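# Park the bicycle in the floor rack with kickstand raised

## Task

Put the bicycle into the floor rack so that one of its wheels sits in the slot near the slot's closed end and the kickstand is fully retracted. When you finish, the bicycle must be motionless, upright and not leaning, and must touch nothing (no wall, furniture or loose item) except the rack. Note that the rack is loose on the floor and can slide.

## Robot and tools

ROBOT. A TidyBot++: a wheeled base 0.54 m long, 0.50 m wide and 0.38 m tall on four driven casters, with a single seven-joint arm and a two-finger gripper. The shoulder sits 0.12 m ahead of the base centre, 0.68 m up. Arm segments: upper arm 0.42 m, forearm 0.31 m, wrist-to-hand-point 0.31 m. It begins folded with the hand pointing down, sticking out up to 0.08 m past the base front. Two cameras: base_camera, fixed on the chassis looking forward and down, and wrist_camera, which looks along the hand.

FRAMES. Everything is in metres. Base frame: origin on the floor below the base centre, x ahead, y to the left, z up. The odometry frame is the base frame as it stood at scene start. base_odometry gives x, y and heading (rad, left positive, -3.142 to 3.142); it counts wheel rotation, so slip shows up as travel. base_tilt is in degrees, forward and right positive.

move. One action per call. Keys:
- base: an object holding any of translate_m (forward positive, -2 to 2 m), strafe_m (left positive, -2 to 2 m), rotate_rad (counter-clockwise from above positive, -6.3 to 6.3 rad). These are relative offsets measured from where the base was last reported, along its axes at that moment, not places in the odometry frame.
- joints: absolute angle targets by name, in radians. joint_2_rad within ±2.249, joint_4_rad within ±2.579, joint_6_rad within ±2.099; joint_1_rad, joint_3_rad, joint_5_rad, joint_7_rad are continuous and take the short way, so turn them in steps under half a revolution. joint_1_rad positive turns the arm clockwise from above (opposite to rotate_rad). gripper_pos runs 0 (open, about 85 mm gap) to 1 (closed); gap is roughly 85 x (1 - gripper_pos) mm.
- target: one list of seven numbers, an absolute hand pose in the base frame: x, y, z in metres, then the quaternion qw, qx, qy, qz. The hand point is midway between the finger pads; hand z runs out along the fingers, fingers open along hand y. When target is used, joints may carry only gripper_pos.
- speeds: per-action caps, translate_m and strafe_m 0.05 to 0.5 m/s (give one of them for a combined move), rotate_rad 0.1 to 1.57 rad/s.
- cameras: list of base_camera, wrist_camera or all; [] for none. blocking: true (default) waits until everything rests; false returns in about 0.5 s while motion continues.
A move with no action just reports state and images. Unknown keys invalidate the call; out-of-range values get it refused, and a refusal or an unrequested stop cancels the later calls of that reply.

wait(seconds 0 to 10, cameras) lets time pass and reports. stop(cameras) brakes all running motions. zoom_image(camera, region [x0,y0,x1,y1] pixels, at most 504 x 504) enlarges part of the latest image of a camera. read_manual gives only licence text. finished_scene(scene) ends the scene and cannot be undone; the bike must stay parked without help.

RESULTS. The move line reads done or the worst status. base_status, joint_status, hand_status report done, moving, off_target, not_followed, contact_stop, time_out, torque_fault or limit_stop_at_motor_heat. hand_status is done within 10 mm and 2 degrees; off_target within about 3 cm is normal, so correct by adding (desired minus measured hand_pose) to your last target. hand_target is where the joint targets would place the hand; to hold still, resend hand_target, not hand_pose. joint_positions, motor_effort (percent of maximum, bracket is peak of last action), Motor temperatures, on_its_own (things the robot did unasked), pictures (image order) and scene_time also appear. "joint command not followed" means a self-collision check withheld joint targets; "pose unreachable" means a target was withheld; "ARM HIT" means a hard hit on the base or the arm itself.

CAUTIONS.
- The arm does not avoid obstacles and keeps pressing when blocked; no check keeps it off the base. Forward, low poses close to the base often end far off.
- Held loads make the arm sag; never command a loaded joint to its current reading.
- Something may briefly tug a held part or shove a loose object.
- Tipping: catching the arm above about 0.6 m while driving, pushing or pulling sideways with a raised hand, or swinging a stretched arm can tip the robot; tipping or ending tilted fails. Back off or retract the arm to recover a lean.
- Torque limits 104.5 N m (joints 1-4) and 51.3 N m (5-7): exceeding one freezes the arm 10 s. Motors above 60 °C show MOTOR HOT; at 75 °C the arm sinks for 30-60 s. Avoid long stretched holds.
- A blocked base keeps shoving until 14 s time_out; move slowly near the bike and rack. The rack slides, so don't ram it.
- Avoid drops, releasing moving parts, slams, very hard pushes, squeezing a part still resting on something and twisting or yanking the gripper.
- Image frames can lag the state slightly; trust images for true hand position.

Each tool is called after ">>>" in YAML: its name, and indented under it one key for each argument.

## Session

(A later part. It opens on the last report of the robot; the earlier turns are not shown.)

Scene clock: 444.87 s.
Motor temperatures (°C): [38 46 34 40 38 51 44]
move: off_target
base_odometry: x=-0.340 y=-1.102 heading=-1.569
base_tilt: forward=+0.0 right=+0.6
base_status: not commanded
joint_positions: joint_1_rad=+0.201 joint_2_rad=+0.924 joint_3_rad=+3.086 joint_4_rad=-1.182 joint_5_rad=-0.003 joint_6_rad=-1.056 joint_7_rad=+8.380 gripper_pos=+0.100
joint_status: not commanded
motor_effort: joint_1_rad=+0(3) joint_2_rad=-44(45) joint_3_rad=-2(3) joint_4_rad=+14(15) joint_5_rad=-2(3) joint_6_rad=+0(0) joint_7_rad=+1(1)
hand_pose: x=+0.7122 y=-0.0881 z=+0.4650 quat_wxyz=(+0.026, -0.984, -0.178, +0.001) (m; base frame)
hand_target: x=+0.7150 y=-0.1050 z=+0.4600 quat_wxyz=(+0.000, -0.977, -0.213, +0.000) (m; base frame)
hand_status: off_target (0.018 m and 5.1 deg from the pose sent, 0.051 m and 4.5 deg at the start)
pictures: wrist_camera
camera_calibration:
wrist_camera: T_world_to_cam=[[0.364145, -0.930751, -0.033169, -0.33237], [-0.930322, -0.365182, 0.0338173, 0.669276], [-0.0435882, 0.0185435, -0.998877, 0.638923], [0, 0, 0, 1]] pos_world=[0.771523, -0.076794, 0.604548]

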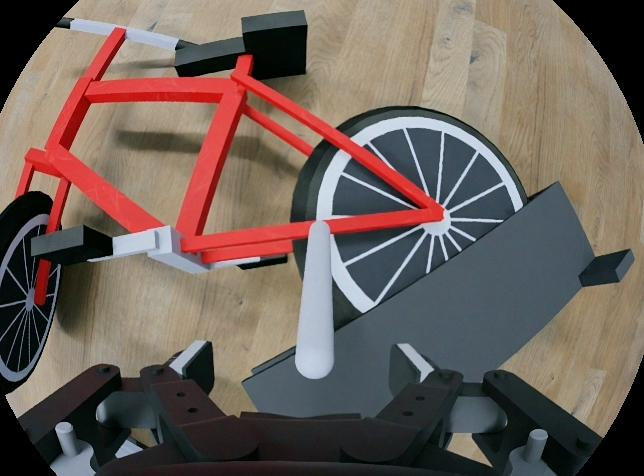

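>>> move:
  target: [0.715, -0.105, 0.41, 0, 0.977, 0.2133, 0]
  cameras: []

>>> move:
  target: [0.72, -0.105, 0.37, 0, 0.977, 0.2133, 0]
  cameras: ["wrist_camera"]

>>> move:
  joints: {"gripper_pos": 0.95}
  cameras: ["wrist_camera"]

Scene clock: 445.93 s.
Motor temperatures (°C): [38 46 34 40 38 51 44]
move: off_target
base_odometry: x=-0.340 y=-1.102 heading=-1.569
base_tilt: forward=+0.0 right=+0.6
base_status: not commanded
joint_positions: joint_1_rad=+0.201 joint_2_rad=+0.990 joint_3_rad=+3.084 joint_4_rad=-1.206 joint_5_rad=+0.008 joint_6_rad=-0.969 joint_7_rad=+8.380 gripper_pos=+0.100
joint_status: not commanded
motor_effort: joint_1_rad=+0(1) joint_2_rad=-45(48) joint_3_rad=-2(2) joint_4_rad=+14(15) joint_5_rad=-2(3) joint_6_rad=+0(0) joint_7_rad=+1(1)
hand_pose: x=+0.7118 y=-0.0891 z=+0.4186 quat_wxyz=(+0.023, -0.983, -0.180, +0.003) (m; base frame)
hand_target: x=+0.7150 y=-0.1050 z=+0.4100 quat_wxyz=(+0.000, -0.977, -0.213, +0.000) (m; base frame)
hand_status: off_target (0.018 m and 4.7 deg from the pose sent, 0.058 m and 5.1 deg at the start)
pictures: none
No camera images: "cameras" was empty.

Scene clock: 446.87 s.
Motor temperatures (°C): [38 46 34 40 38 51 44]
move: off_target
base_odometry: x=-0.340 y=-1.102 heading=-1.569
base_tilt: forward=+0.0 right=+0.6
base_status: not commanded
joint_positions: joint_1_rad=+0.201 joint_2_rad=+1.063 joint_3_rad=+3.081 joint_4_rad=-1.200 joint_5_rad=+0.019 joint_6_rad=-0.916 joint_7_rad=+8.380 gripper_pos=+0.100
joint_status: not commanded
motor_effort: joint_1_rad=+0(1) joint_2_rad=-46(49) joint_3_rad=-2(2) joint_4_rad=+13(14) joint_5_rad=-1(3) joint_6_rad=+0(1) joint_7_rad=+0(1)
hand_pose: x=+0.7104 y=-0.0893 z=+0.3760 quat_wxyz=(+0.024, -0.983, -0.182, +0.010) (m; base frame)
hand_target: x=+0.7200 y=-0.1050 z=+0.3700 quat_wxyz=(+0.000, -0.977, -0.213, +0.000) (m; base frame)
hand_status: off_target (0.019 m and 4.7 deg from the pose sent, 0.052 m and 4.7 deg at the start)
pictures: wrist_camera
camera_calibration:
wrist_camera: T_world_to_cam=[[0.372672, -0.927333, -0.034183, -0.341136], [-0.925942, -0.374038, 0.0522166, 0.659382], [-0.0612079, 0.0121918, -0.998051, 0.561525], [0, 0, 0, 1]] pos_world=[0.772052, -0.0765591, 0.514339]

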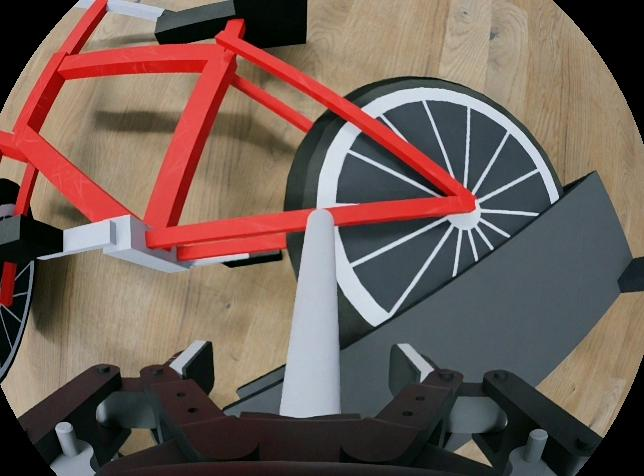

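Scene clock: 447.90 s.
Motor temperatures (°C): [38 46 34 40 38 51 44]
move: off_target
base_odometry: x=-0.340 y=-1.102 heading=-1.569
base_tilt: forward=+0.0 right=+0.6
base_status: not commanded
joint_positions: joint_1_rad=+0.205 joint_2_rad=+1.063 joint_3_rad=+3.079 joint_4_rad=-1.197 joint_5_rad=+0.030 joint_6_rad=-0.911 joint_7_rad=+8.380 gripper_pos=+0.767
joint_status: gripper_pos off_target (ended at +0.767, target +0.950)
motor_effort: joint_1_rad=+0(4) joint_2_rad=-44(46) joint_3_rad=-3(7) joint_4_rad=+13(15) joint_5_rad=-2(6) joint_6_rad=+1(3) joint_7_rad=+2(3)
hand_pose: x=+0.7127 y=-0.0937 z=+0.3767 quat_wxyz=(+0.020, -0.983, -0.184, +0.008) (m; base frame)
hand_target: x=+0.7200 y=-0.1050 z=+0.3700 quat_wxyz=(+0.000, -0.977, -0.213, +0.000) (m; base frame)
hand_status: not commanded
pictures: wrist_camera
camera_calibration:
wrist_camera: T_world_to_cam=[[0.376375, -0.926149, -0.0242979, -0.352287], [-0.924873, -0.377136, 0.0487625, 0.660084], [-0.054325, 0.00411953, -0.998515, 0.556979], [0, 0, 0, 1]] pos_world=[0.773344, -0.0796232, 0.515404]

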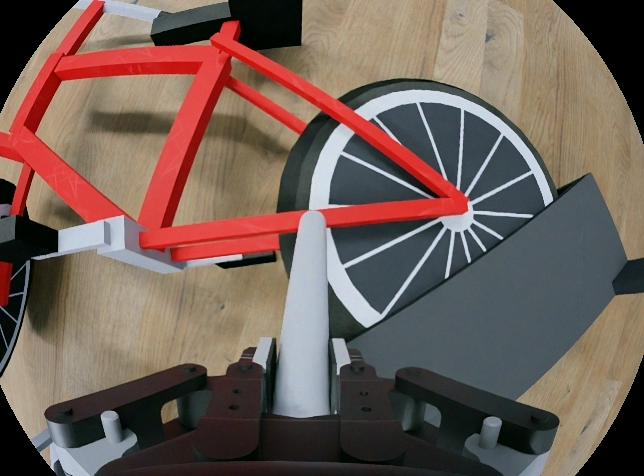

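>>> move:
  target: [0.75, -0.165, 0.37, 0, 0.977, 0.2133, 0]

Scene clock: 449.33 s.
Motor temperatures (°C): [38 46 34 40 38 51 44]
move: off_target
base_odometry: x=-0.340 y=-1.102 heading=-1.569
base_tilt: forward=+0.0 right=+0.6
base_status: not commanded
joint_positions: joint_1_rad=+0.234 joint_2_rad=+1.131 joint_3_rad=+3.064 joint_4_rad=-1.033 joint_5_rad=+0.030 joint_6_rad=-1.060 joint_7_rad=+8.453 gripper_pos=+0.769
joint_status: not commanded
motor_effort: joint_1_rad=+5(5) joint_2_rad=-46(47) joint_3_rad=+4(4) joint_4_rad=+24(24) joint_5_rad=+5(5) joint_6_rad=+14(14) joint_7_rad=+2(2)
hand_pose: x=+0.7249 y=-0.1081 z=+0.3766 quat_wxyz=(+0.037, -0.977, -0.207, +0.029) (m; base frame)
hand_target: x=+0.7500 y=-0.1650 z=+0.3700 quat_wxyz=(+0.000, -0.977, -0.213, +0.000) (m; base frame)
hand_status: off_target (0.063 m and 5.4 deg from the pose sent, 0.081 m and 4.2 deg at the start)
pictures: base_camera, wrist_camera
camera_calibration:
wrist_camera: T_world_to_cam=[[0.416759, -0.906557, -0.0668341, -0.381404], [-0.903311, -0.421247, 0.0811151, 0.633395], [-0.101689, 0.0265666, -0.994461, 0.592856], [0, 0, 0, 1]] pos_world=[0.791393, -0.0946993, 0.512704]

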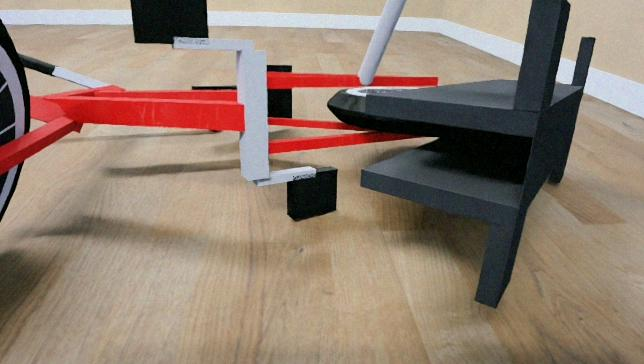

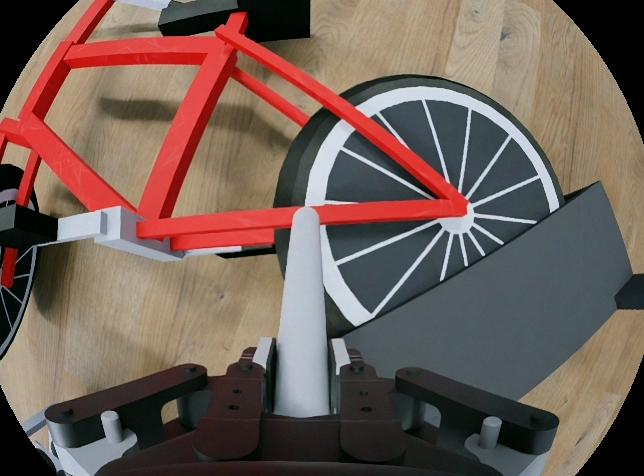

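>>> move:
  target: [0.765, -0.215, 0.37, 0, 0.977, 0.2133, 0]

Scene clock: 450.60 s.
Motor temperatures (°C): [38 46 34 40 38 51 44]
move: off_target
base_odometry: x=-0.340 y=-1.102 heading=-1.569
base_tilt: forward=+0.0 right=+0.6
base_status: not commanded
joint_positions: joint_1_rad=+0.264 joint_2_rad=+1.212 joint_3_rad=+3.057 joint_4_rad=-0.840 joint_5_rad=+0.029 joint_6_rad=-1.173 joint_7_rad=+8.550 gripper_pos=+0.769
joint_status: not commanded
motor_effort: joint_1_rad=+10(11) joint_2_rad=-48(50) joint_3_rad=+6(8) joint_4_rad=+24(26) joint_5_rad=+5(9) joint_6_rad=+14(18) joint_7_rad=+0(2)
hand_pose: x=+0.7522 y=-0.1327 z=+0.3762 quat_wxyz=(+0.042, -0.970, -0.237, +0.024) (m; base frame)
hand_target: x=+0.7650 y=-0.2150 z=+0.3700 quat_wxyz=(+0.000, -0.977, -0.213, +0.000) (m; base frame)
hand_status: off_target (0.084 m and 6.2 deg from the pose sent, 0.114 m and 5.4 deg at the start)
pictures: base_camera, wrist_camera
camera_calibration:
wrist_camera: T_world_to_cam=[[0.471632, -0.878486, -0.0763255, -0.449066], [-0.87663, -0.476464, 0.0670905, 0.625597], [-0.0953044, 0.0352672, -0.994823, 0.592344], [0, 0, 0, 1]] pos_world=[0.816664, -0.117314, 0.513031]

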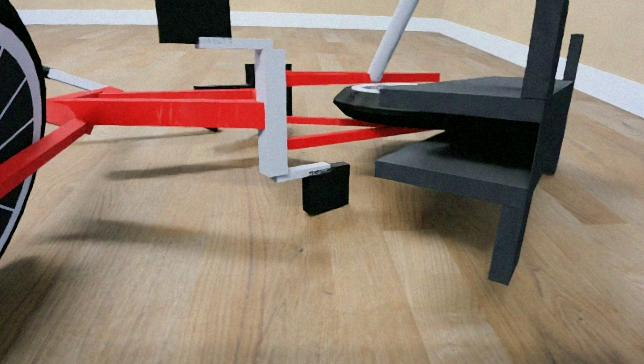

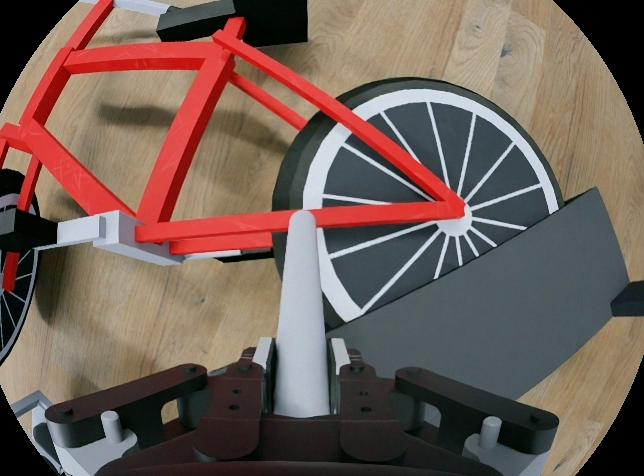

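>>> move:
  target: [0.745, -0.135, 0.37, 0, 0.977, 0.2133, 0]
  cameras: ["wrist_camera"]

>>> move:
  target: [0.79, -0.115, 0.37, 0, 0.977, 0.2133, 0]

Scene clock: 452.60 s.
Motor temperatures (°C): [38 46 34 40 38 51 44]
move: off_target
base_odometry: x=-0.340 y=-1.102 heading=-1.569
base_tilt: forward=+0.0 right=+0.6
base_status: not commanded
joint_positions: joint_1_rad=+0.249 joint_2_rad=+1.135 joint_3_rad=+3.062 joint_4_rad=-1.021 joint_5_rad=+0.031 joint_6_rad=-1.014 joint_7_rad=+8.495 gripper_pos=+0.769
joint_status: not commanded
motor_effort: joint_1_rad=+2(11) joint_2_rad=-43(48) joint_3_rad=-1(7) joint_4_rad=+14(24) joint_5_rad=-3(7) joint_6_rad=+1(15) joint_7_rad=+1(2)
hand_pose: x=+0.7423 y=-0.1203 z=+0.3765 quat_wxyz=(+0.027, -0.975, -0.220, +0.003) (m; base frame)
hand_target: x=+0.7450 y=-0.1350 z=+0.3700 quat_wxyz=(+0.000, -0.977, -0.213, +0.000) (m; base frame)
hand_status: off_target (0.016 m and 3.2 deg from the pose sent, 0.010 m and 6.2 deg at the start)
pictures: wrist_camera
camera_calibration:
wrist_camera: T_world_to_cam=[[0.443034, -0.89581, -0.0352933, -0.429833], [-0.895322, -0.444128, 0.0338916, 0.653056], [-0.0460352, 0.0165837, -0.998802, 0.553906], [0, 0, 0, 1]] pos_world=[0.800625, -0.104194, 0.51594]

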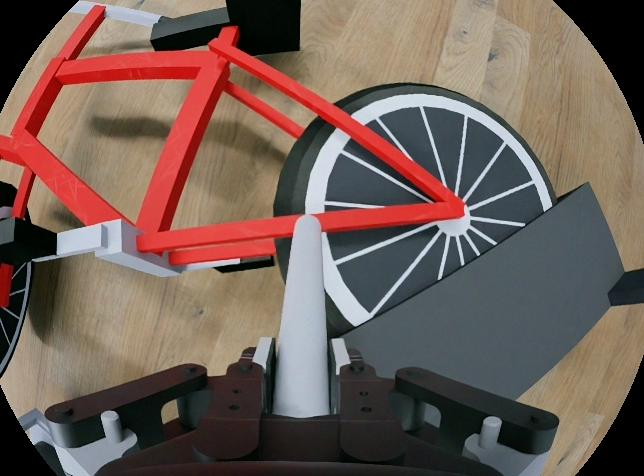

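Scene clock: 453.90 s.
Motor temperatures (°C): [38 46 34 40 38 51 44]
move: off_target
base_odometry: x=-0.340 y=-1.102 heading=-1.569
base_tilt: forward=+0.0 right=+0.6
base_status: not commanded
joint_positions: joint_1_rad=+0.220 joint_2_rad=+1.207 joint_3_rad=+3.092 joint_4_rad=-0.847 joint_5_rad=+0.031 joint_6_rad=-1.178 joint_7_rad=+8.486 gripper_pos=+0.770
joint_status: not commanded
motor_effort: joint_1_rad=-3(3) joint_2_rad=-48(49) joint_3_rad=-4(4) joint_4_rad=+25(25) joint_5_rad=-4(4) joint_6_rad=+16(16) joint_7_rad=+0(2)
hand_pose: x=+0.7508 y=-0.1230 z=+0.3765 quat_wxyz=(+0.026, -0.974, -0.221, +0.037) (m; base frame)
hand_target: x=+0.7900 y=-0.1150 z=+0.3700 quat_wxyz=(+0.000, -0.977, -0.213, +0.000) (m; base frame)
hand_status: off_target (0.041 m and 5.3 deg from the pose sent, 0.048 m and 3.2 deg at the start)
pictures: base_camera, wrist_camera
camera_calibration:
wrist_camera: T_world_to_cam=[[0.442801, -0.895179, -0.0508092, -0.429867], [-0.889491, -0.445706, 0.100754, 0.629729], [-0.112839, 0.000580108, -0.993613, 0.600605], [0, 0, 0, 1]] pos_world=[0.818256, -0.104482, 0.51148]

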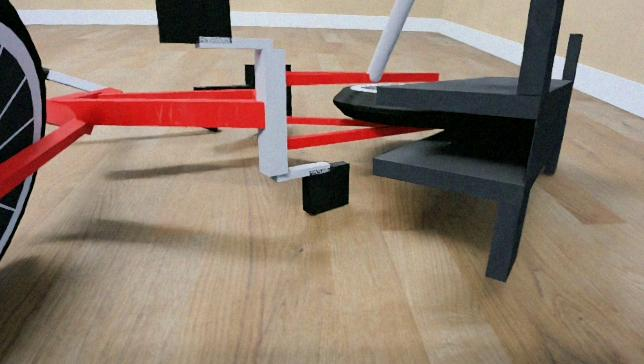

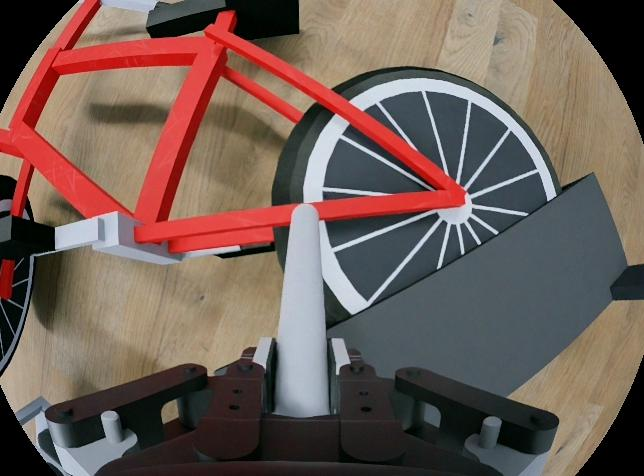

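>>> move:
  target: [0.83, -0.09, 0.37, 0, 0.977, 0.2133, 0]

Scene clock: 455.73 s.
Motor temperatures (°C): [38 46 34 40 38 51 44]
move: off_target
base_odometry: x=-0.340 y=-1.102 heading=-1.569
base_tilt: forward=+0.0 right=+0.6
base_status: not commanded
joint_positions: joint_1_rad=+0.193 joint_2_rad=+1.347 joint_3_rad=+3.148 joint_4_rad=-0.513 joint_5_rad=+0.031 joint_6_rad=-1.369 joint_7_rad=+8.470 gripper_pos=+0.773
joint_status: not commanded
motor_effort: joint_1_rad=-10(10) joint_2_rad=-52(52) joint_3_rad=-6(7) joint_4_rad=+25(27) joint_5_rad=-8(9) joint_6_rad=+17(20) joint_7_rad=-2(2)
hand_pose: x=+0.7888 y=-0.1426 z=+0.3760 quat_wxyz=(+0.000, -0.976, -0.212, +0.047) (m; base frame)
hand_target: x=+0.8300 y=-0.0900 z=+0.3700 quat_wxyz=(+0.000, -0.977, -0.213, +0.000) (m; base frame)
hand_status: off_target (0.067 m and 5.4 deg from the pose sent, 0.086 m and 5.3 deg at the start)
pictures: base_camera, wrist_camera
camera_calibration:
wrist_camera: T_world_to_cam=[[0.429731, -0.902948, -0.00402978, -0.472638], [-0.89473, -0.426413, 0.132775, 0.649628], [-0.121607, -0.0534521, -0.991138, 0.602664], [0, 0, 0, 1]] pos_world=[0.857638, -0.117544, 0.509164]

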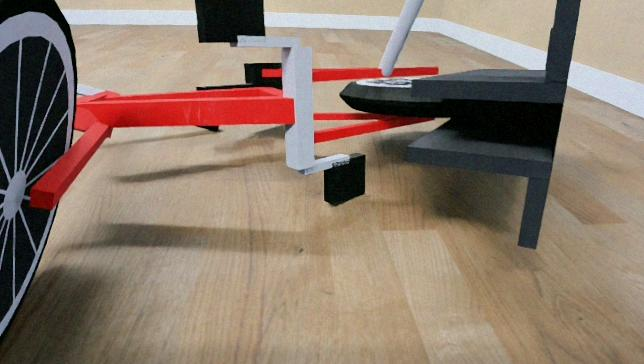

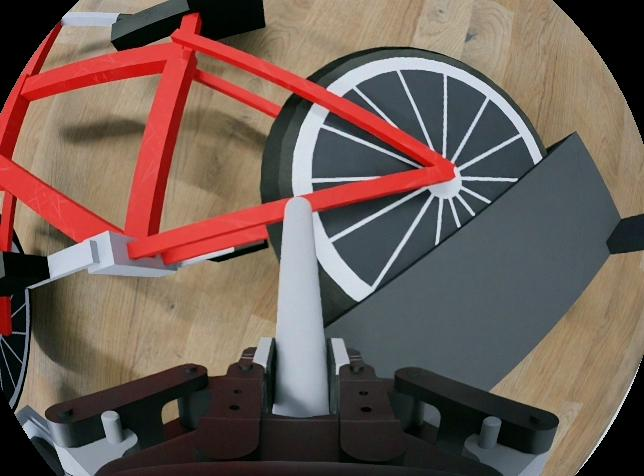

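>>> move:
  joints: {"gripper_pos": 0.3}
  cameras: []

>>> move:
  target: [0.78, -0.13, 0.48, 0, 0.977, 0.2133, 0]

Scene clock: 457.50 s.
Motor temperatures (°C): [38 46 34 40 38 51 44]
move: done
base_odometry: x=-0.340 y=-1.102 heading=-1.569
base_tilt: forward=+0.0 right=+0.6
base_status: not commanded
joint_positions: joint_1_rad=+0.126 joint_2_rad=+1.364 joint_3_rad=+3.142 joint_4_rad=-0.454 joint_5_rad=+0.028 joint_6_rad=-1.284 joint_7_rad=+8.451 gripper_pos=+0.300
joint_status: all done
motor_effort: joint_1_rad=+0(9) joint_2_rad=-54(56) joint_3_rad=-1(6) joint_4_rad=+17(25) joint_5_rad=-1(8) joint_6_rad=+1(17) joint_7_rad=+1(2)
hand_pose: x=+0.8415 y=-0.0986 z=+0.3805 quat_wxyz=(-0.020, -0.971, -0.237, -0.014) (m; base frame)
hand_target: x=+0.8300 y=-0.0900 z=+0.3700 quat_wxyz=(+0.000, -0.977, -0.213, +0.000) (m; base frame)
hand_status: not commanded
pictures: none
No camera images: "cameras" was empty.

Scene clock: 459.20 s.
Motor temperatures (°C): [38 46 34 40 38 51 44]
move: done
base_odometry: x=-0.340 y=-1.102 heading=-1.569
base_tilt: forward=+0.0 right=+0.6
base_status: not commanded
joint_positions: joint_1_rad=+0.195 joint_2_rad=+1.088 joint_3_rad=+3.123 joint_4_rad=-0.755 joint_5_rad=+0.028 joint_6_rad=-1.284 joint_7_rad=+8.451 gripper_pos=+0.300
joint_status: not commanded
motor_effort: joint_1_rad=+0(2) joint_2_rad=-50(57) joint_3_rad=-1(2) joint_4_rad=+16(17) joint_5_rad=-2(2) joint_6_rad=+0(1) joint_7_rad=+1(1)
hand_pose: x=+0.7863 y=-0.1299 z=+0.4815 quat_wxyz=(-0.008, -0.978, -0.207, -0.005) (m; base frame)
hand_target: x=+0.7800 y=-0.1300 z=+0.4800 quat_wxyz=(+0.000, -0.977, -0.213, +0.000) (m; base frame)
hand_status: done (0.007 m and 1.2 deg from the pose sent, 0.121 m and 3.9 deg at the start)
pictures: base_camera, wrist_camera
camera_calibration:
wrist_camera: T_world_to_cam=[[0.418937, -0.90736, 0.0345066, -0.470348], [-0.907843, -0.417814, 0.0353842, 0.697195], [-0.0176889, -0.0461503, -0.998778, 0.630575], [0, 0, 0, 1]] pos_world=[0.841144, -0.106376, 0.621365]

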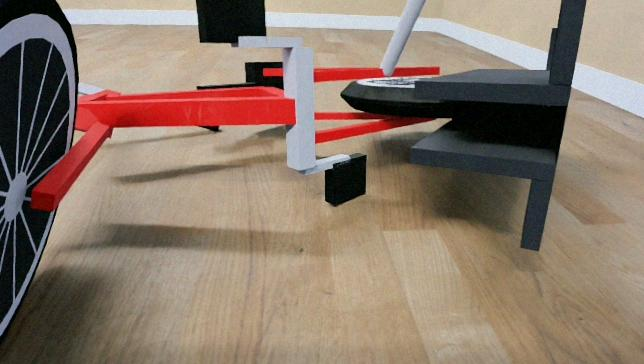

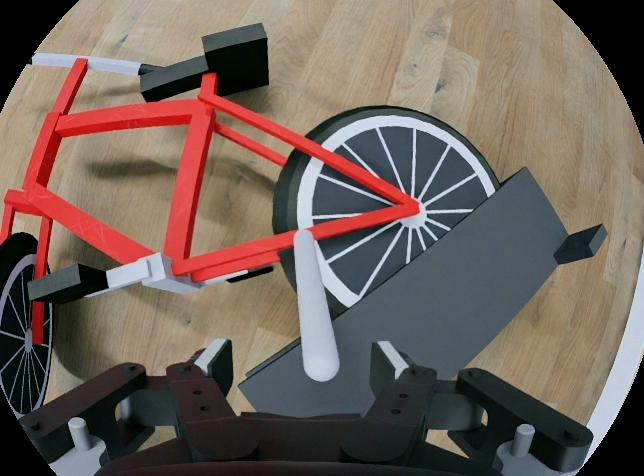

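>>> move:
  base: {"translate_m": 0.08}
  speeds: {"translate_m": 0.1}
  target: [0.70, -0.135, 0.48, 0, 0.977, 0.2133, 0]
  joints: {"gripper_pos": 0.1}

Scene clock: 461.57 s.
Motor temperatures (°C): [38 46 34 40 38 51 44]
move: off_target
base_odometry: x=-0.339 y=-1.182 heading=-1.569
base_tilt: forward=+0.0 right=+0.6
base_status: done
joint_positions: joint_1_rad=+0.246 joint_2_rad=+0.907 joint_3_rad=+3.090 joint_4_rad=-1.201 joint_5_rad=+0.028 joint_6_rad=-1.090 joint_7_rad=+8.451 gripper_pos=+0.100
joint_status: all done
motor_effort: joint_1_rad=+0(1) joint_2_rad=-44(51) joint_3_rad=-1(2) joint_4_rad=+14(17) joint_5_rad=-2(3) joint_6_rad=+0(1) joint_7_rad=+1(1)
hand_pose: x=+0.6901 y=-0.1215 z=+0.4705 quat_wxyz=(+0.018, -0.980, -0.198, +0.022) (m; base frame)
hand_target: x=+0.7000 y=-0.1350 z=+0.4800 quat_wxyz=(+0.000, -0.977, -0.213, +0.000) (m; base frame)
hand_status: off_target (0.019 m and 3.8 deg from the pose sent, 0.087 m and 1.2 deg at the start)
pictures: base_camera, wrist_camera
camera_calibration:
wrist_camera: T_world_to_cam=[[0.401274, -0.915543, -0.0275818, -0.381666], [-0.91235, -0.402183, 0.0765966, 0.599331], [-0.0812204, -0.00557196, -0.996681, 0.666011], [0, 0, 0, 1]] pos_world=[0.754045, -0.10468, 0.607367]

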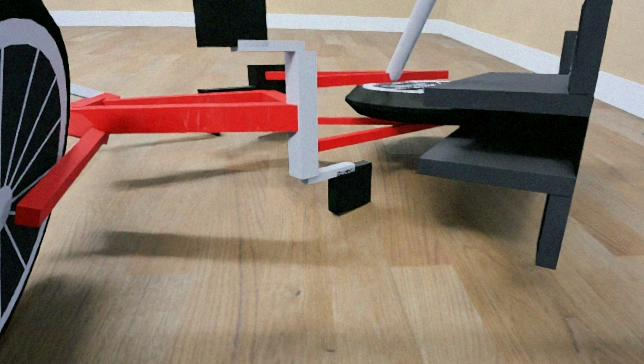

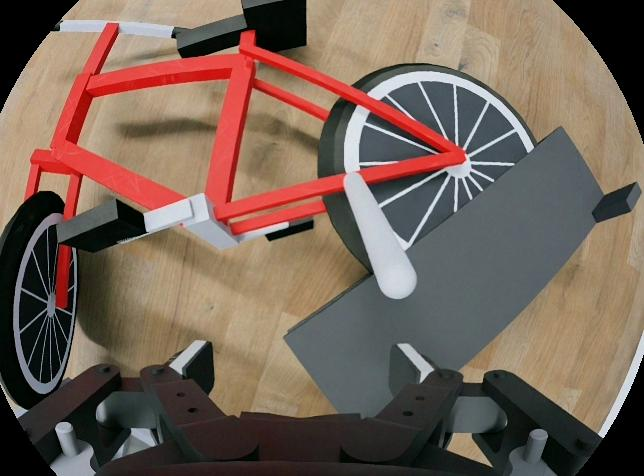

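>>> move:
  target: [0.705, -0.161, 0.45, 0, 0.977, 0.2133, 0]
  cameras: []

>>> move:
  target: [0.708, -0.161, 0.395, 0, 0.977, 0.2133, 0]
  cameras: ["wrist_camera"]

>>> move:
  joints: {"gripper_pos": 0.97}
  cameras: ["wrist_camera"]

Scene clock: 462.60 s.
Motor temperatures (°C): [38 46 34 40 38 51 44]
move: off_target
base_odometry: x=-0.339 y=-1.182 heading=-1.569
base_tilt: forward=+0.0 right=+0.6
base_status: not commanded
joint_positions: joint_1_rad=+0.294 joint_2_rad=+0.933 joint_3_rad=+3.081 joint_4_rad=-1.186 joint_5_rad=+0.028 joint_6_rad=-1.056 joint_7_rad=+8.470 gripper_pos=+0.100
joint_status: not commanded
motor_effort: joint_1_rad=+0(2) joint_2_rad=-45(46) joint_3_rad=-2(3) joint_4_rad=+14(15) joint_5_rad=-1(3) joint_6_rad=+0(1) joint_7_rad=+1(1)
hand_pose: x=+0.6961 y=-0.1474 z=+0.4583 quat_wxyz=(+0.018, -0.982, -0.186, +0.010) (m; base frame)
hand_target: x=+0.7050 y=-0.1610 z=+0.4500 quat_wxyz=(+0.000, -0.977, -0.213, +0.000) (m; base frame)
hand_status: off_target (0.018 m and 4.0 deg from the pose sent, 0.047 m and 3.8 deg at the start)
pictures: none
No camera images: "cameras" was empty.

Scene clock: 463.57 s.
Motor temperatures (°C): [38 46 34 40 38 51 44]
move: off_target
base_odometry: x=-0.339 y=-1.182 heading=-1.569
base_tilt: forward=+0.0 right=+0.6
base_status: not commanded
joint_positions: joint_1_rad=+0.294 joint_2_rad=+1.027 joint_3_rad=+3.079 joint_4_rad=-1.188 joint_5_rad=+0.028 joint_6_rad=-0.961 joint_7_rad=+8.470 gripper_pos=+0.100
joint_status: not commanded
motor_effort: joint_1_rad=+0(1) joint_2_rad=-46(49) joint_3_rad=-2(2) joint_4_rad=+13(15) joint_5_rad=-2(3) joint_6_rad=+0(1) joint_7_rad=+1(1)
hand_pose: x=+0.7016 y=-0.1463 z=+0.4007 quat_wxyz=(+0.021, -0.982, -0.185, +0.009) (m; base frame)
hand_target: x=+0.7080 y=-0.1610 z=+0.3950 quat_wxyz=(+0.000, -0.977, -0.213, +0.000) (m; base frame)
hand_status: off_target (0.017 m and 4.2 deg from the pose sent, 0.066 m and 4.0 deg at the start)
pictures: wrist_camera
camera_calibration:
wrist_camera: T_world_to_cam=[[0.377609, -0.925585, -0.0265294, -0.396224], [-0.924273, -0.378496, 0.0495978, 0.62787], [-0.0559482, 0.00579182, -0.998417, 0.581879], [0, 0, 0, 1]] pos_world=[0.762496, -0.132463, 0.539305]

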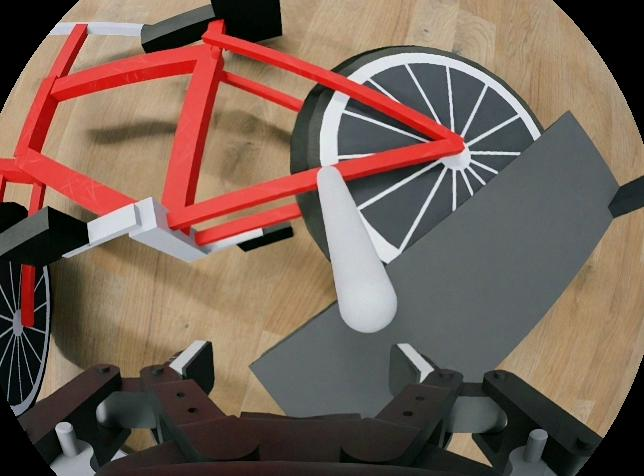

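Scene clock: 464.60 s.
Motor temperatures (°C): [38 46 34 40 38 51 44]
move: done
base_odometry: x=-0.339 y=-1.182 heading=-1.569
base_tilt: forward=+0.0 right=+0.6
base_status: not commanded
joint_positions: joint_1_rad=+0.294 joint_2_rad=+1.027 joint_3_rad=+3.079 joint_4_rad=-1.188 joint_5_rad=+0.028 joint_6_rad=-0.961 joint_7_rad=+8.470 gripper_pos=+0.970
joint_status: all done
motor_effort: joint_1_rad=+0(1) joint_2_rad=-46(46) joint_3_rad=-2(2) joint_4_rad=+13(14) joint_5_rad=-1(3) joint_6_rad=+0(0) joint_7_rad=+1(1)
hand_pose: x=+0.7016 y=-0.1463 z=+0.4007 quat_wxyz=(+0.021, -0.982, -0.185, +0.009) (m; base frame)
hand_target: x=+0.7080 y=-0.1610 z=+0.3950 quat_wxyz=(+0.000, -0.977, -0.213, +0.000) (m; base frame)
hand_status: not commanded
pictures: wrist_camera
camera_calibration:
wrist_camera: T_world_to_cam=[[0.377609, -0.925585, -0.0265294, -0.396224], [-0.924273, -0.378496, 0.0495978, 0.62787], [-0.0559482, 0.00579182, -0.998417, 0.581879], [0, 0, 0, 1]] pos_world=[0.762496, -0.132463, 0.539305]

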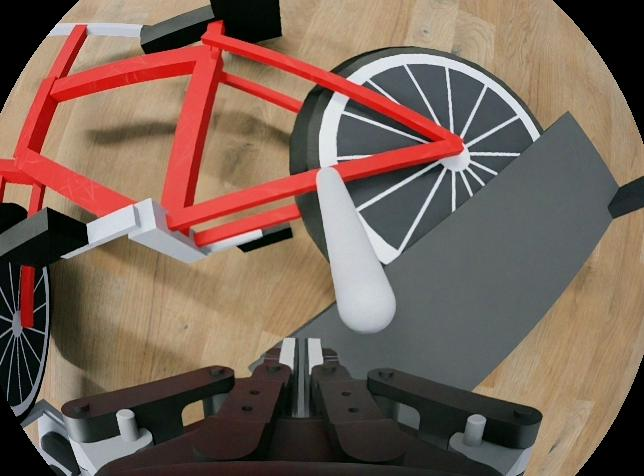

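>>> move:
  target: [0.73, -0.165, 0.46, 0, 0.977, 0.2133, 0]
  joints: {"gripper_pos": 0.1}
  cameras: []

>>> move:
  target: [0.752, -0.168, 0.44, 0, 0.977, 0.2133, 0]
  cameras: ["wrist_camera"]

Scene clock: 466.47 s.
Motor temperatures (°C): [38 47 34 40 38 51 44]
move: off_target
base_odometry: x=-0.339 y=-1.182 heading=-1.569
base_tilt: forward=+0.0 right=+0.6
base_status: not commanded
joint_positions: joint_1_rad=+0.294 joint_2_rad=+1.002 joint_3_rad=+3.079 joint_4_rad=-1.048 joint_5_rad=+0.028 joint_6_rad=-1.062 joint_7_rad=+8.474 gripper_pos=+0.100
joint_status: all done
motor_effort: joint_1_rad=+0(2) joint_2_rad=-47(50) joint_3_rad=-2(3) joint_4_rad=+15(18) joint_5_rad=-1(3) joint_6_rad=+1(4) joint_7_rad=+0(1)
hand_pose: x=+0.7414 y=-0.1598 z=+0.4536 quat_wxyz=(+0.006, -0.982, -0.185, -0.020) (m; base frame)
hand_target: x=+0.7300 y=-0.1650 z=+0.4600 quat_wxyz=(+0.000, -0.977, -0.213, +0.000) (m; base frame)
hand_status: off_target (0.014 m and 4.0 deg from the pose sent, 0.068 m and 4.2 deg at the start)
pictures: none
No camera images: "cameras" was empty.

Scene clock: 467.53 s.
Motor temperatures (°C): [38 47 34 40 38 51 44]
move: off_target
base_odometry: x=-0.339 y=-1.182 heading=-1.569
base_tilt: forward=+0.0 right=+0.6
base_status: not commanded
joint_positions: joint_1_rad=+0.294 joint_2_rad=+1.052 joint_3_rad=+3.079 joint_4_rad=-0.938 joint_5_rad=+0.028 joint_6_rad=-1.094 joint_7_rad=+8.475 gripper_pos=+0.100
joint_status: not commanded
motor_effort: joint_1_rad=+0(1) joint_2_rad=-48(50) joint_3_rad=-1(2) joint_4_rad=+15(16) joint_5_rad=-2(3) joint_6_rad=+1(1) joint_7_rad=+1(1)
hand_pose: x=+0.7677 y=-0.1684 z=+0.4531 quat_wxyz=(+0.000, -0.982, -0.184, -0.033) (m; base frame)
hand_target: x=+0.7520 y=-0.1680 z=+0.4400 quat_wxyz=(+0.000, -0.977, -0.213, +0.000) (m; base frame)
hand_status: off_target (0.020 m and 5.1 deg from the pose sent, 0.019 m and 4.0 deg at the start)
pictures: wrist_camera
camera_calibration:
wrist_camera: T_world_to_cam=[[0.373684, -0.927074, 0.0299119, -0.463006], [-0.926997, -0.374384, -0.0226551, 0.713528], [0.0322014, -0.0192624, -0.999296, 0.566569], [0, 0, 0, 1]] pos_world=[0.816212, -0.151194, 0.596184]

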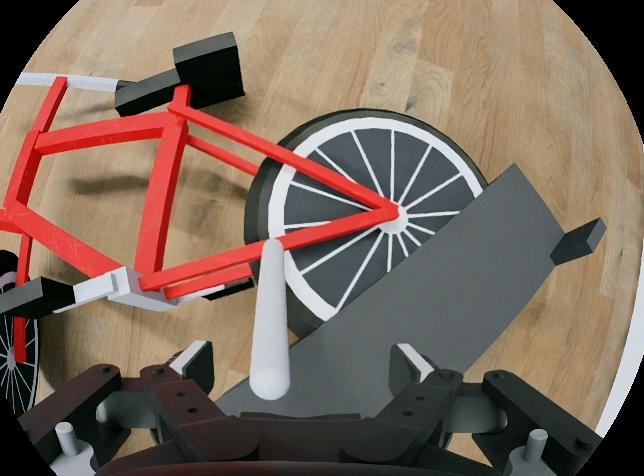

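>>> move:
  target: [0.734, -0.151, 0.41, 0, 0.977, 0.2133, 0]
  cameras: ["wrist_camera"]

>>> move:
  target: [0.738, -0.151, 0.385, 0, 0.977, 0.2133, 0]
  cameras: ["wrist_camera"]

Scene clock: 468.67 s.
Motor temperatures (°C): [38 47 34 40 38 51 44]
move: off_target
base_odometry: x=-0.339 y=-1.182 heading=-1.569
base_tilt: forward=+0.0 right=+0.6
base_status: not commanded
joint_positions: joint_1_rad=+0.290 joint_2_rad=+1.053 joint_3_rad=+3.079 joint_4_rad=-1.062 joint_5_rad=+0.028 joint_6_rad=-1.053 joint_7_rad=+8.475 gripper_pos=+0.100
joint_status: not commanded
motor_effort: joint_1_rad=+0(1) joint_2_rad=-47(49) joint_3_rad=-2(2) joint_4_rad=+15(16) joint_5_rad=-2(3) joint_6_rad=+0(1) joint_7_rad=+1(1)
hand_pose: x=+0.7269 y=-0.1528 z=+0.4178 quat_wxyz=(+0.018, -0.982, -0.188, +0.004) (m; base frame)
hand_target: x=+0.7340 y=-0.1510 z=+0.4100 quat_wxyz=(+0.000, -0.977, -0.213, +0.000) (m; base frame)
hand_status: off_target (0.011 m and 3.7 deg from the pose sent, 0.057 m and 5.1 deg at the start)
pictures: wrist_camera
camera_calibration:
wrist_camera: T_world_to_cam=[[0.382667, -0.923663, -0.0203444, -0.417209], [-0.922684, -0.383199, 0.042569, 0.648963], [-0.0471154, 0.00248175, -0.998886, 0.593701], [0, 0, 0, 1]] pos_world=[0.786413, -0.138152, 0.556926]

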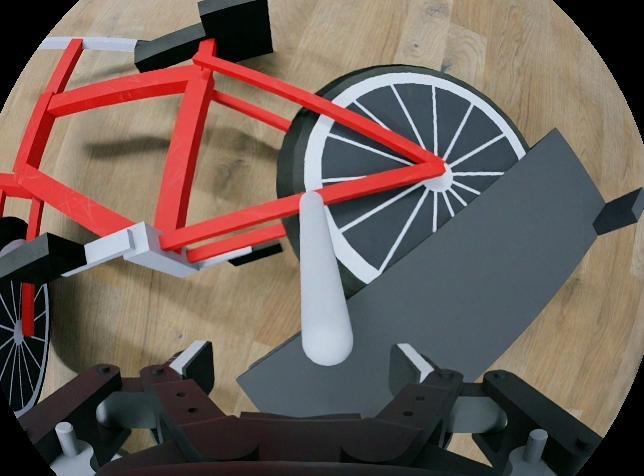

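Scene clock: 469.50 s.
Motor temperatures (°C): [38 47 34 40 38 51 44]
move: off_target
base_odometry: x=-0.339 y=-1.182 heading=-1.569
base_tilt: forward=+0.0 right=+0.6
base_status: not commanded
joint_positions: joint_1_rad=+0.290 joint_2_rad=+1.091 joint_3_rad=+3.079 joint_4_rad=-1.056 joint_5_rad=+0.028 joint_6_rad=-1.024 joint_7_rad=+8.475 gripper_pos=+0.100
joint_status: not commanded
motor_effort: joint_1_rad=+0(0) joint_2_rad=-48(50) joint_3_rad=-1(3) joint_4_rad=+14(15) joint_5_rad=-2(2) joint_6_rad=+0(0) joint_7_rad=+1(1)
hand_pose: x=+0.7281 y=-0.1527 z=+0.3950 quat_wxyz=(+0.020, -0.982, -0.187, +0.006) (m; base frame)
hand_target: x=+0.7380 y=-0.1510 z=+0.3850 quat_wxyz=(+0.000, -0.977, -0.213, +0.000) (m; base frame)
hand_status: off_target (0.014 m and 3.9 deg from the pose sent, 0.035 m and 3.7 deg at the start)
pictures: wrist_camera
camera_calibration:
wrist_camera: T_world_to_cam=[[0.381526, -0.924049, -0.0239057, -0.415849], [-0.922989, -0.382241, 0.0445404, 0.650664], [-0.0502952, 0.00507132, -0.998722, 0.573645], [0, 0, 0, 1]] pos_world=[0.788064, -0.138464, 0.53399]

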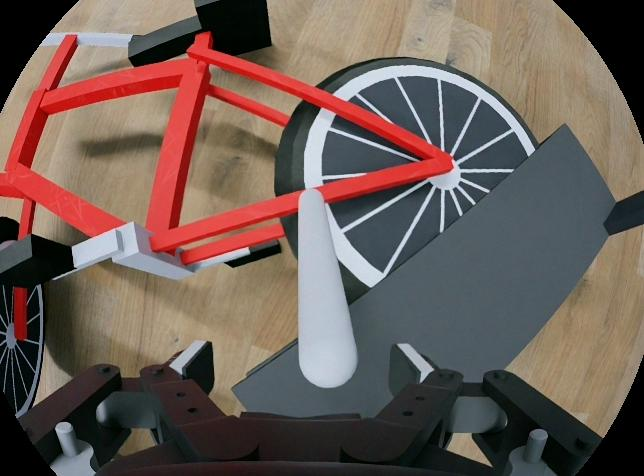

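>>> move:
  target: [0.752, -0.151, 0.38, 0, 0.977, 0.2133, 0]
  cameras: []

>>> move:
  joints: {"gripper_pos": 0.97}
  cameras: ["wrist_camera"]

Scene clock: 470.43 s.
Motor temperatures (°C): [38 47 34 40 38 51 44]
move: off_target
base_odometry: x=-0.339 y=-1.182 heading=-1.569
base_tilt: forward=+0.0 right=+0.6
base_status: not commanded
joint_positions: joint_1_rad=+0.278 joint_2_rad=+1.121 joint_3_rad=+3.079 joint_4_rad=-0.983 joint_5_rad=+0.028 joint_6_rad=-1.024 joint_7_rad=+8.475 gripper_pos=+0.100
joint_status: not commanded
motor_effort: joint_1_rad=+0(1) joint_2_rad=-49(49) joint_3_rad=-2(2) joint_4_rad=+14(15) joint_5_rad=-2(3) joint_6_rad=+1(1) joint_7_rad=+1(1)
hand_pose: x=+0.7548 y=-0.1530 z=+0.3951 quat_wxyz=(+0.011, -0.981, -0.191, -0.014) (m; base frame)
hand_target: x=+0.7520 y=-0.1510 z=+0.3800 quat_wxyz=(+0.000, -0.977, -0.213, +0.000) (m; base frame)
hand_status: off_target (0.016 m and 3.3 deg from the pose sent, 0.028 m and 3.9 deg at the start)
pictures: none
No camera images: "cameras" was empty.

Scene clock: 471.67 s.
Motor temperatures (°C): [38 47 34 40 38 51 44]
move: done
base_odometry: x=-0.339 y=-1.182 heading=-1.569
base_tilt: forward=+0.0 right=+0.6
base_status: not commanded
joint_positions: joint_1_rad=+0.265 joint_2_rad=+1.125 joint_3_rad=+3.075 joint_4_rad=-0.971 joint_5_rad=+0.027 joint_6_rad=-1.018 joint_7_rad=+8.475 gripper_pos=+0.970
joint_status: all done
motor_effort: joint_1_rad=+0(5) joint_2_rad=-47(49) joint_3_rad=-1(4) joint_4_rad=+13(15) joint_5_rad=-1(5) joint_6_rad=-1(5) joint_7_rad=+1(1)
hand_pose: x=+0.7632 y=-0.1434 z=+0.3956 quat_wxyz=(+0.011, -0.980, -0.198, -0.020) (m; base frame)
hand_target: x=+0.7520 y=-0.1510 z=+0.3800 quat_wxyz=(+0.000, -0.977, -0.213, +0.000) (m; base frame)
hand_status: not commanded
pictures: wrist_camera
camera_calibration:
wrist_camera: T_world_to_cam=[[0.401416, -0.915881, 0.00519733, -0.446248], [-0.915883, -0.401434, -0.0028842, 0.697204], [0.00472797, -0.00360238, -0.999982, 0.533224], [0, 0, 0, 1]] pos_world=[0.815168, -0.126908, 0.537544]

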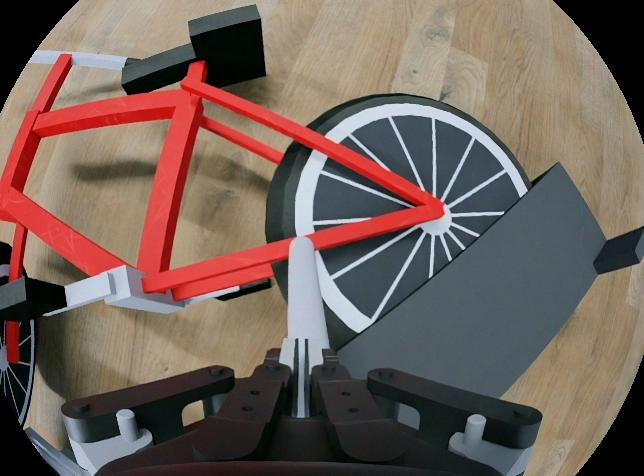

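>>> move:
  target: [0.75, -0.151, 0.46, 0, 0.977, 0.2133, 0]
  joints: {"gripper_pos": 0.1}
  cameras: []

>>> move:
  target: [0.734, -0.158, 0.41, 0, 0.977, 0.2133, 0]
  cameras: []

>>> move:
  target: [0.742, -0.158, 0.37, 0, 0.977, 0.2133, 0]
  cameras: ["wrist_camera"]

Scene clock: 472.97 s.
Motor temperatures (°C): [38 47 34 40 38 51 44]
move: off_target
base_odometry: x=-0.339 y=-1.182 heading=-1.569
base_tilt: forward=+0.0 right=+0.6
base_status: not commanded
joint_positions: joint_1_rad=+0.265 joint_2_rad=+1.042 joint_3_rad=+3.077 joint_4_rad=-0.956 joint_5_rad=+0.027 joint_6_rad=-1.118 joint_7_rad=+8.475 gripper_pos=+0.100
joint_status: all done
motor_effort: joint_1_rad=+0(1) joint_2_rad=-48(52) joint_3_rad=-2(2) joint_4_rad=+16(16) joint_5_rad=-2(3) joint_6_rad=+0(1) joint_7_rad=+1(1)
hand_pose: x=+0.7601 y=-0.1447 z=+0.4540 quat_wxyz=(+0.009, -0.980, -0.199, -0.019) (m; base frame)
hand_target: x=+0.7500 y=-0.1510 z=+0.4600 quat_wxyz=(+0.000, -0.977, -0.213, +0.000) (m; base frame)
hand_status: off_target (0.013 m and 2.9 deg from the pose sent, 0.066 m and 3.2 deg at the start)
pictures: none
No camera images: "cameras" was empty.

Scene clock: 473.90 s.
Motor temperatures (°C): [38 47 34 40 38 51 44]
move: off_target
base_odometry: x=-0.339 y=-1.182 heading=-1.569
base_tilt: forward=+0.0 right=+0.6
base_status: not commanded
joint_positions: joint_1_rad=+0.265 joint_2_rad=+1.054 joint_3_rad=+3.077 joint_4_rad=-1.052 joint_5_rad=+0.027 joint_6_rad=-1.055 joint_7_rad=+8.475 gripper_pos=+0.100
joint_status: not commanded
motor_effort: joint_1_rad=+0(1) joint_2_rad=-47(50) joint_3_rad=-2(2) joint_4_rad=+14(16) joint_5_rad=-2(2) joint_6_rad=+0(0) joint_7_rad=+1(1)
hand_pose: x=+0.7341 y=-0.1370 z=+0.4197 quat_wxyz=(+0.019, -0.980, -0.200, +0.001) (m; base frame)
hand_target: x=+0.7340 y=-0.1580 z=+0.4100 quat_wxyz=(+0.000, -0.977, -0.213, +0.000) (m; base frame)
hand_status: off_target (0.023 m and 2.7 deg from the pose sent, 0.053 m and 2.9 deg at the start)
pictures: none
No camera images: "cameras" was empty.

Scene clock: 474.87 s.
Motor temperatures (°C): [38 47 34 40 38 51 44]
move: off_target
base_odometry: x=-0.339 y=-1.182 heading=-1.569
base_tilt: forward=+0.0 right=+0.6
base_status: not commanded
joint_positions: joint_1_rad=+0.265 joint_2_rad=+1.132 joint_3_rad=+3.077 joint_4_rad=-1.029 joint_5_rad=+0.027 joint_6_rad=-1.018 joint_7_rad=+8.475 gripper_pos=+0.100
joint_status: not commanded
motor_effort: joint_1_rad=+0(0) joint_2_rad=-48(51) joint_3_rad=-2(3) joint_4_rad=+14(15) joint_5_rad=-1(3) joint_6_rad=+0(0) joint_7_rad=+1(1)
hand_pose: x=+0.7347 y=-0.1367 z=+0.3764 quat_wxyz=(+0.024, -0.980, -0.198, +0.009) (m; base frame)
hand_target: x=+0.7420 y=-0.1580 z=+0.3700 quat_wxyz=(+0.000, -0.977, -0.213, +0.000) (m; base frame)
hand_status: off_target (0.023 m and 3.4 deg from the pose sent, 0.055 m and 2.7 deg at the start)
pictures: wrist_camera
camera_calibration:
wrist_camera: T_world_to_cam=[[0.402588, -0.914799, -0.0326462, -0.41498], [-0.913585, -0.403775, 0.0482424, 0.652474], [-0.0573139, 0.0104033, -0.998302, 0.560995], [0, 0, 0, 1]] pos_world=[0.79531, -0.122006, 0.515018]

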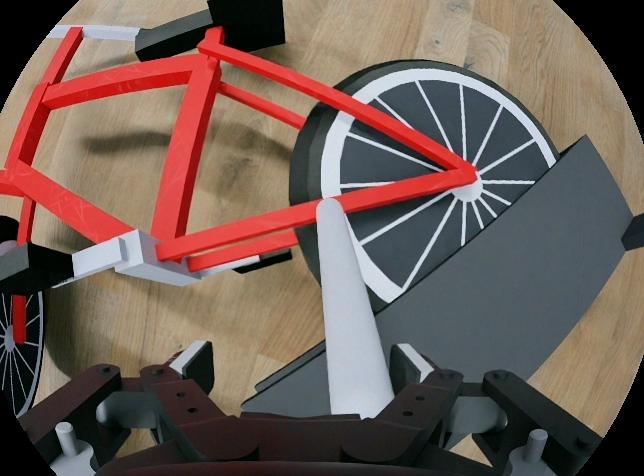

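Leg is well between the pads. Close, then pull rearward with down-force.

>>> move:
  joints: {"gripper_pos": 1.0}
  cameras: ["wrist_camera"]

>>> move:
  target: [0.77, -0.20, 0.28, 0, 0.977, 0.2133, 0]

Scene clock: 475.97 s.
Motor temperatures (°C): [38 47 34 40 38 51 44]
move: off_target
base_odometry: x=-0.339 y=-1.182 heading=-1.569
base_tilt: forward=+0.0 right=+0.6
base_status: not commanded
joint_positions: joint_1_rad=+0.289 joint_2_rad=+1.131 joint_3_rad=+3.075 joint_4_rad=-1.014 joint_5_rad=+0.037 joint_6_rad=-1.001 joint_7_rad=+8.479 gripper_pos=+0.760
joint_status: gripper_pos off_target (ended at +0.760, target +1.000)
motor_effort: joint_1_rad=-1(9) joint_2_rad=-45(48) joint_3_rad=-1(7) joint_4_rad=+13(16) joint_5_rad=-1(6) joint_6_rad=+1(6) joint_7_rad=-1(2)
hand_pose: x=+0.7433 y=-0.1564 z=+0.3803 quat_wxyz=(+0.014, -0.981, -0.191, -0.005) (m; base frame)
hand_target: x=+0.7420 y=-0.1580 z=+0.3700 quat_wxyz=(+0.000, -0.977, -0.213, +0.000) (m; base frame)
hand_status: not commanded
pictures: wrist_camera
camera_calibration:
wrist_camera: T_world_to_cam=[[0.388905, -0.921251, -0.00698453, -0.436957], [-0.920894, -0.38895, 0.0259147, 0.668382], [-0.0265906, -0.00364632, -0.99964, 0.541133], [0, 0, 0, 1]] pos_world=[0.799832, -0.140606, 0.520565]

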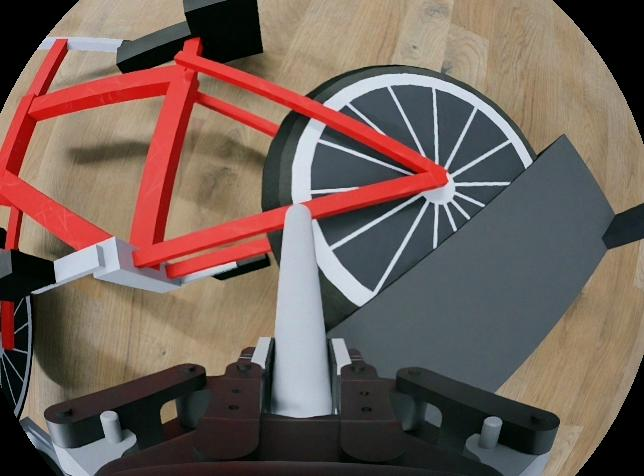

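Scene clock: 477.40 s.
Motor temperatures (°C): [38 47 34 40 38 51 44]
move: off_target
base_odometry: x=-0.339 y=-1.182 heading=-1.569
base_tilt: forward=+0.0 right=+0.6
base_status: not commanded
joint_positions: joint_1_rad=+0.297 joint_2_rad=+1.234 joint_3_rad=+3.073 joint_4_rad=-0.772 joint_5_rad=+0.037 joint_6_rad=-1.144 joint_7_rad=+8.560 gripper_pos=+0.760
joint_status: not commanded
motor_effort: joint_1_rad=+2(4) joint_2_rad=-24(47) joint_3_rad=+3(4) joint_4_rad=+21(22) joint_5_rad=+0(4) joint_6_rad=+27(29) joint_7_rad=-4(5)
hand_pose: x=+0.7761 y=-0.1737 z=+0.3787 quat_wxyz=(+0.015, -0.975, -0.222, -0.004) (m; base frame)
hand_target: x=+0.7700 y=-0.2000 z=+0.2800 quat_wxyz=(+0.000, -0.977, -0.213, +0.000) (m; base frame)
hand_status: off_target (0.102 m and 2.1 deg from the pose sent, 0.113 m and 3.1 deg at the start)
pictures: base_camera, wrist_camera
camera_calibration:
wrist_camera: T_world_to_cam=[[0.446559, -0.894694, -0.0103815, -0.504522], [-0.894324, -0.446674, 0.0258282, 0.661364], [-0.0277455, -0.0022494, -0.999612, 0.541466], [0, 0, 0, 1]] pos_world=[0.831796, -0.154761, 0.518936]

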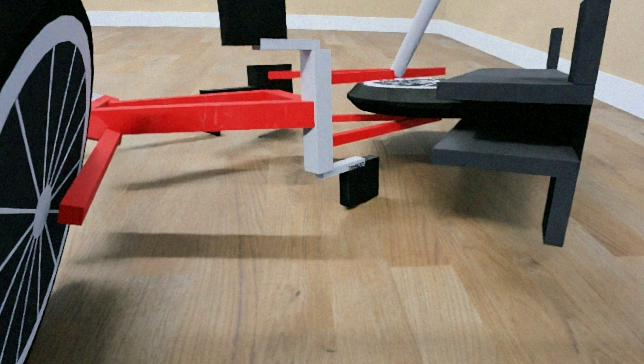

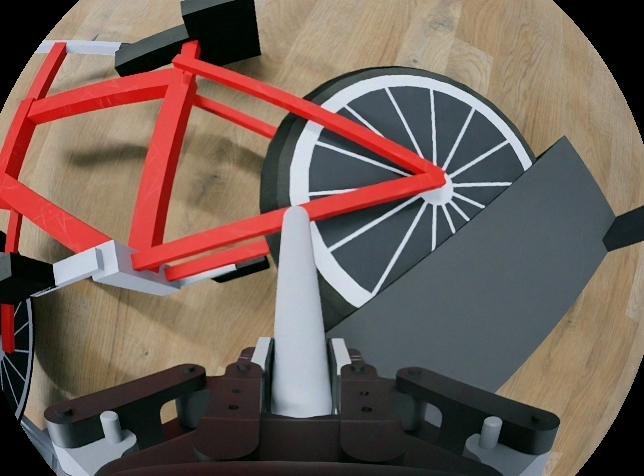

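>>> move:
  target: [0.85, -0.10, 0.24, 0, 0.977, 0.2133, 0]

>>> move:
  target: [0.70, -0.21, 0.27, 0, 0.977, 0.2133, 0]

Scene clock: 488.73 s.
Motor temperatures (°C): [38 46 34 40 38 51 44]
move: time_out
base_odometry: x=-0.339 y=-1.182 heading=-1.569
base_tilt: forward=+0.0 right=+0.6
base_status: not commanded
joint_positions: joint_1_rad=+0.304 joint_2_rad=+1.691 joint_3_rad=+3.138 joint_4_rad=+0.313 joint_5_rad=-0.048 joint_6_rad=-1.711 joint_7_rad=+8.543 gripper_pos=+0.760
joint_status: not commanded
motor_effort: joint_1_rad=-3(27) joint_2_rad=-53(64) joint_3_rad=+2(7) joint_4_rad=+18(27) joint_5_rad=+4(18) joint_6_rad=+5(49) joint_7_rad=-5(15)
hand_pose: x=+0.8325 y=-0.2059 z=+0.3808 quat_wxyz=(+0.010, -0.980, -0.195, -0.035) (m; base frame)
hand_target: x=+0.8327 y=-0.2019 z=+0.3811 quat_wxyz=(+0.005, -0.980, -0.195, -0.031) (m; base frame)
hand_status: time_out (0.177 m and 4.7 deg from the pose sent, 0.174 m and 2.1 deg at the start)
pictures: base_camera, wrist_camera
camera_calibration:
wrist_camera: T_world_to_cam=[[0.395475, -0.918393, 0.0124231, -0.529479], [-0.917847, -0.395668, -0.0316861, 0.749368], [0.0340157, 0.00112857, -0.999421, 0.494269], [0, 0, 0, 1]] pos_world=[0.880388, -0.190327, 0.524305]

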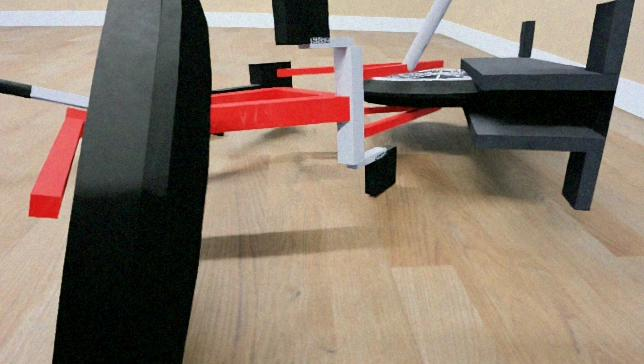

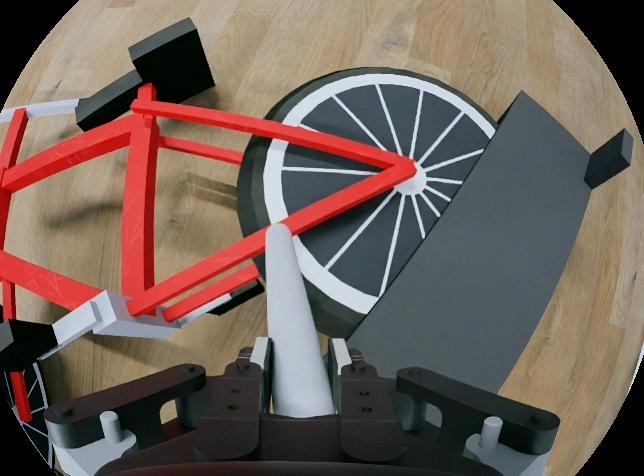

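not run: a stop that you did not command came earlier in this reply.


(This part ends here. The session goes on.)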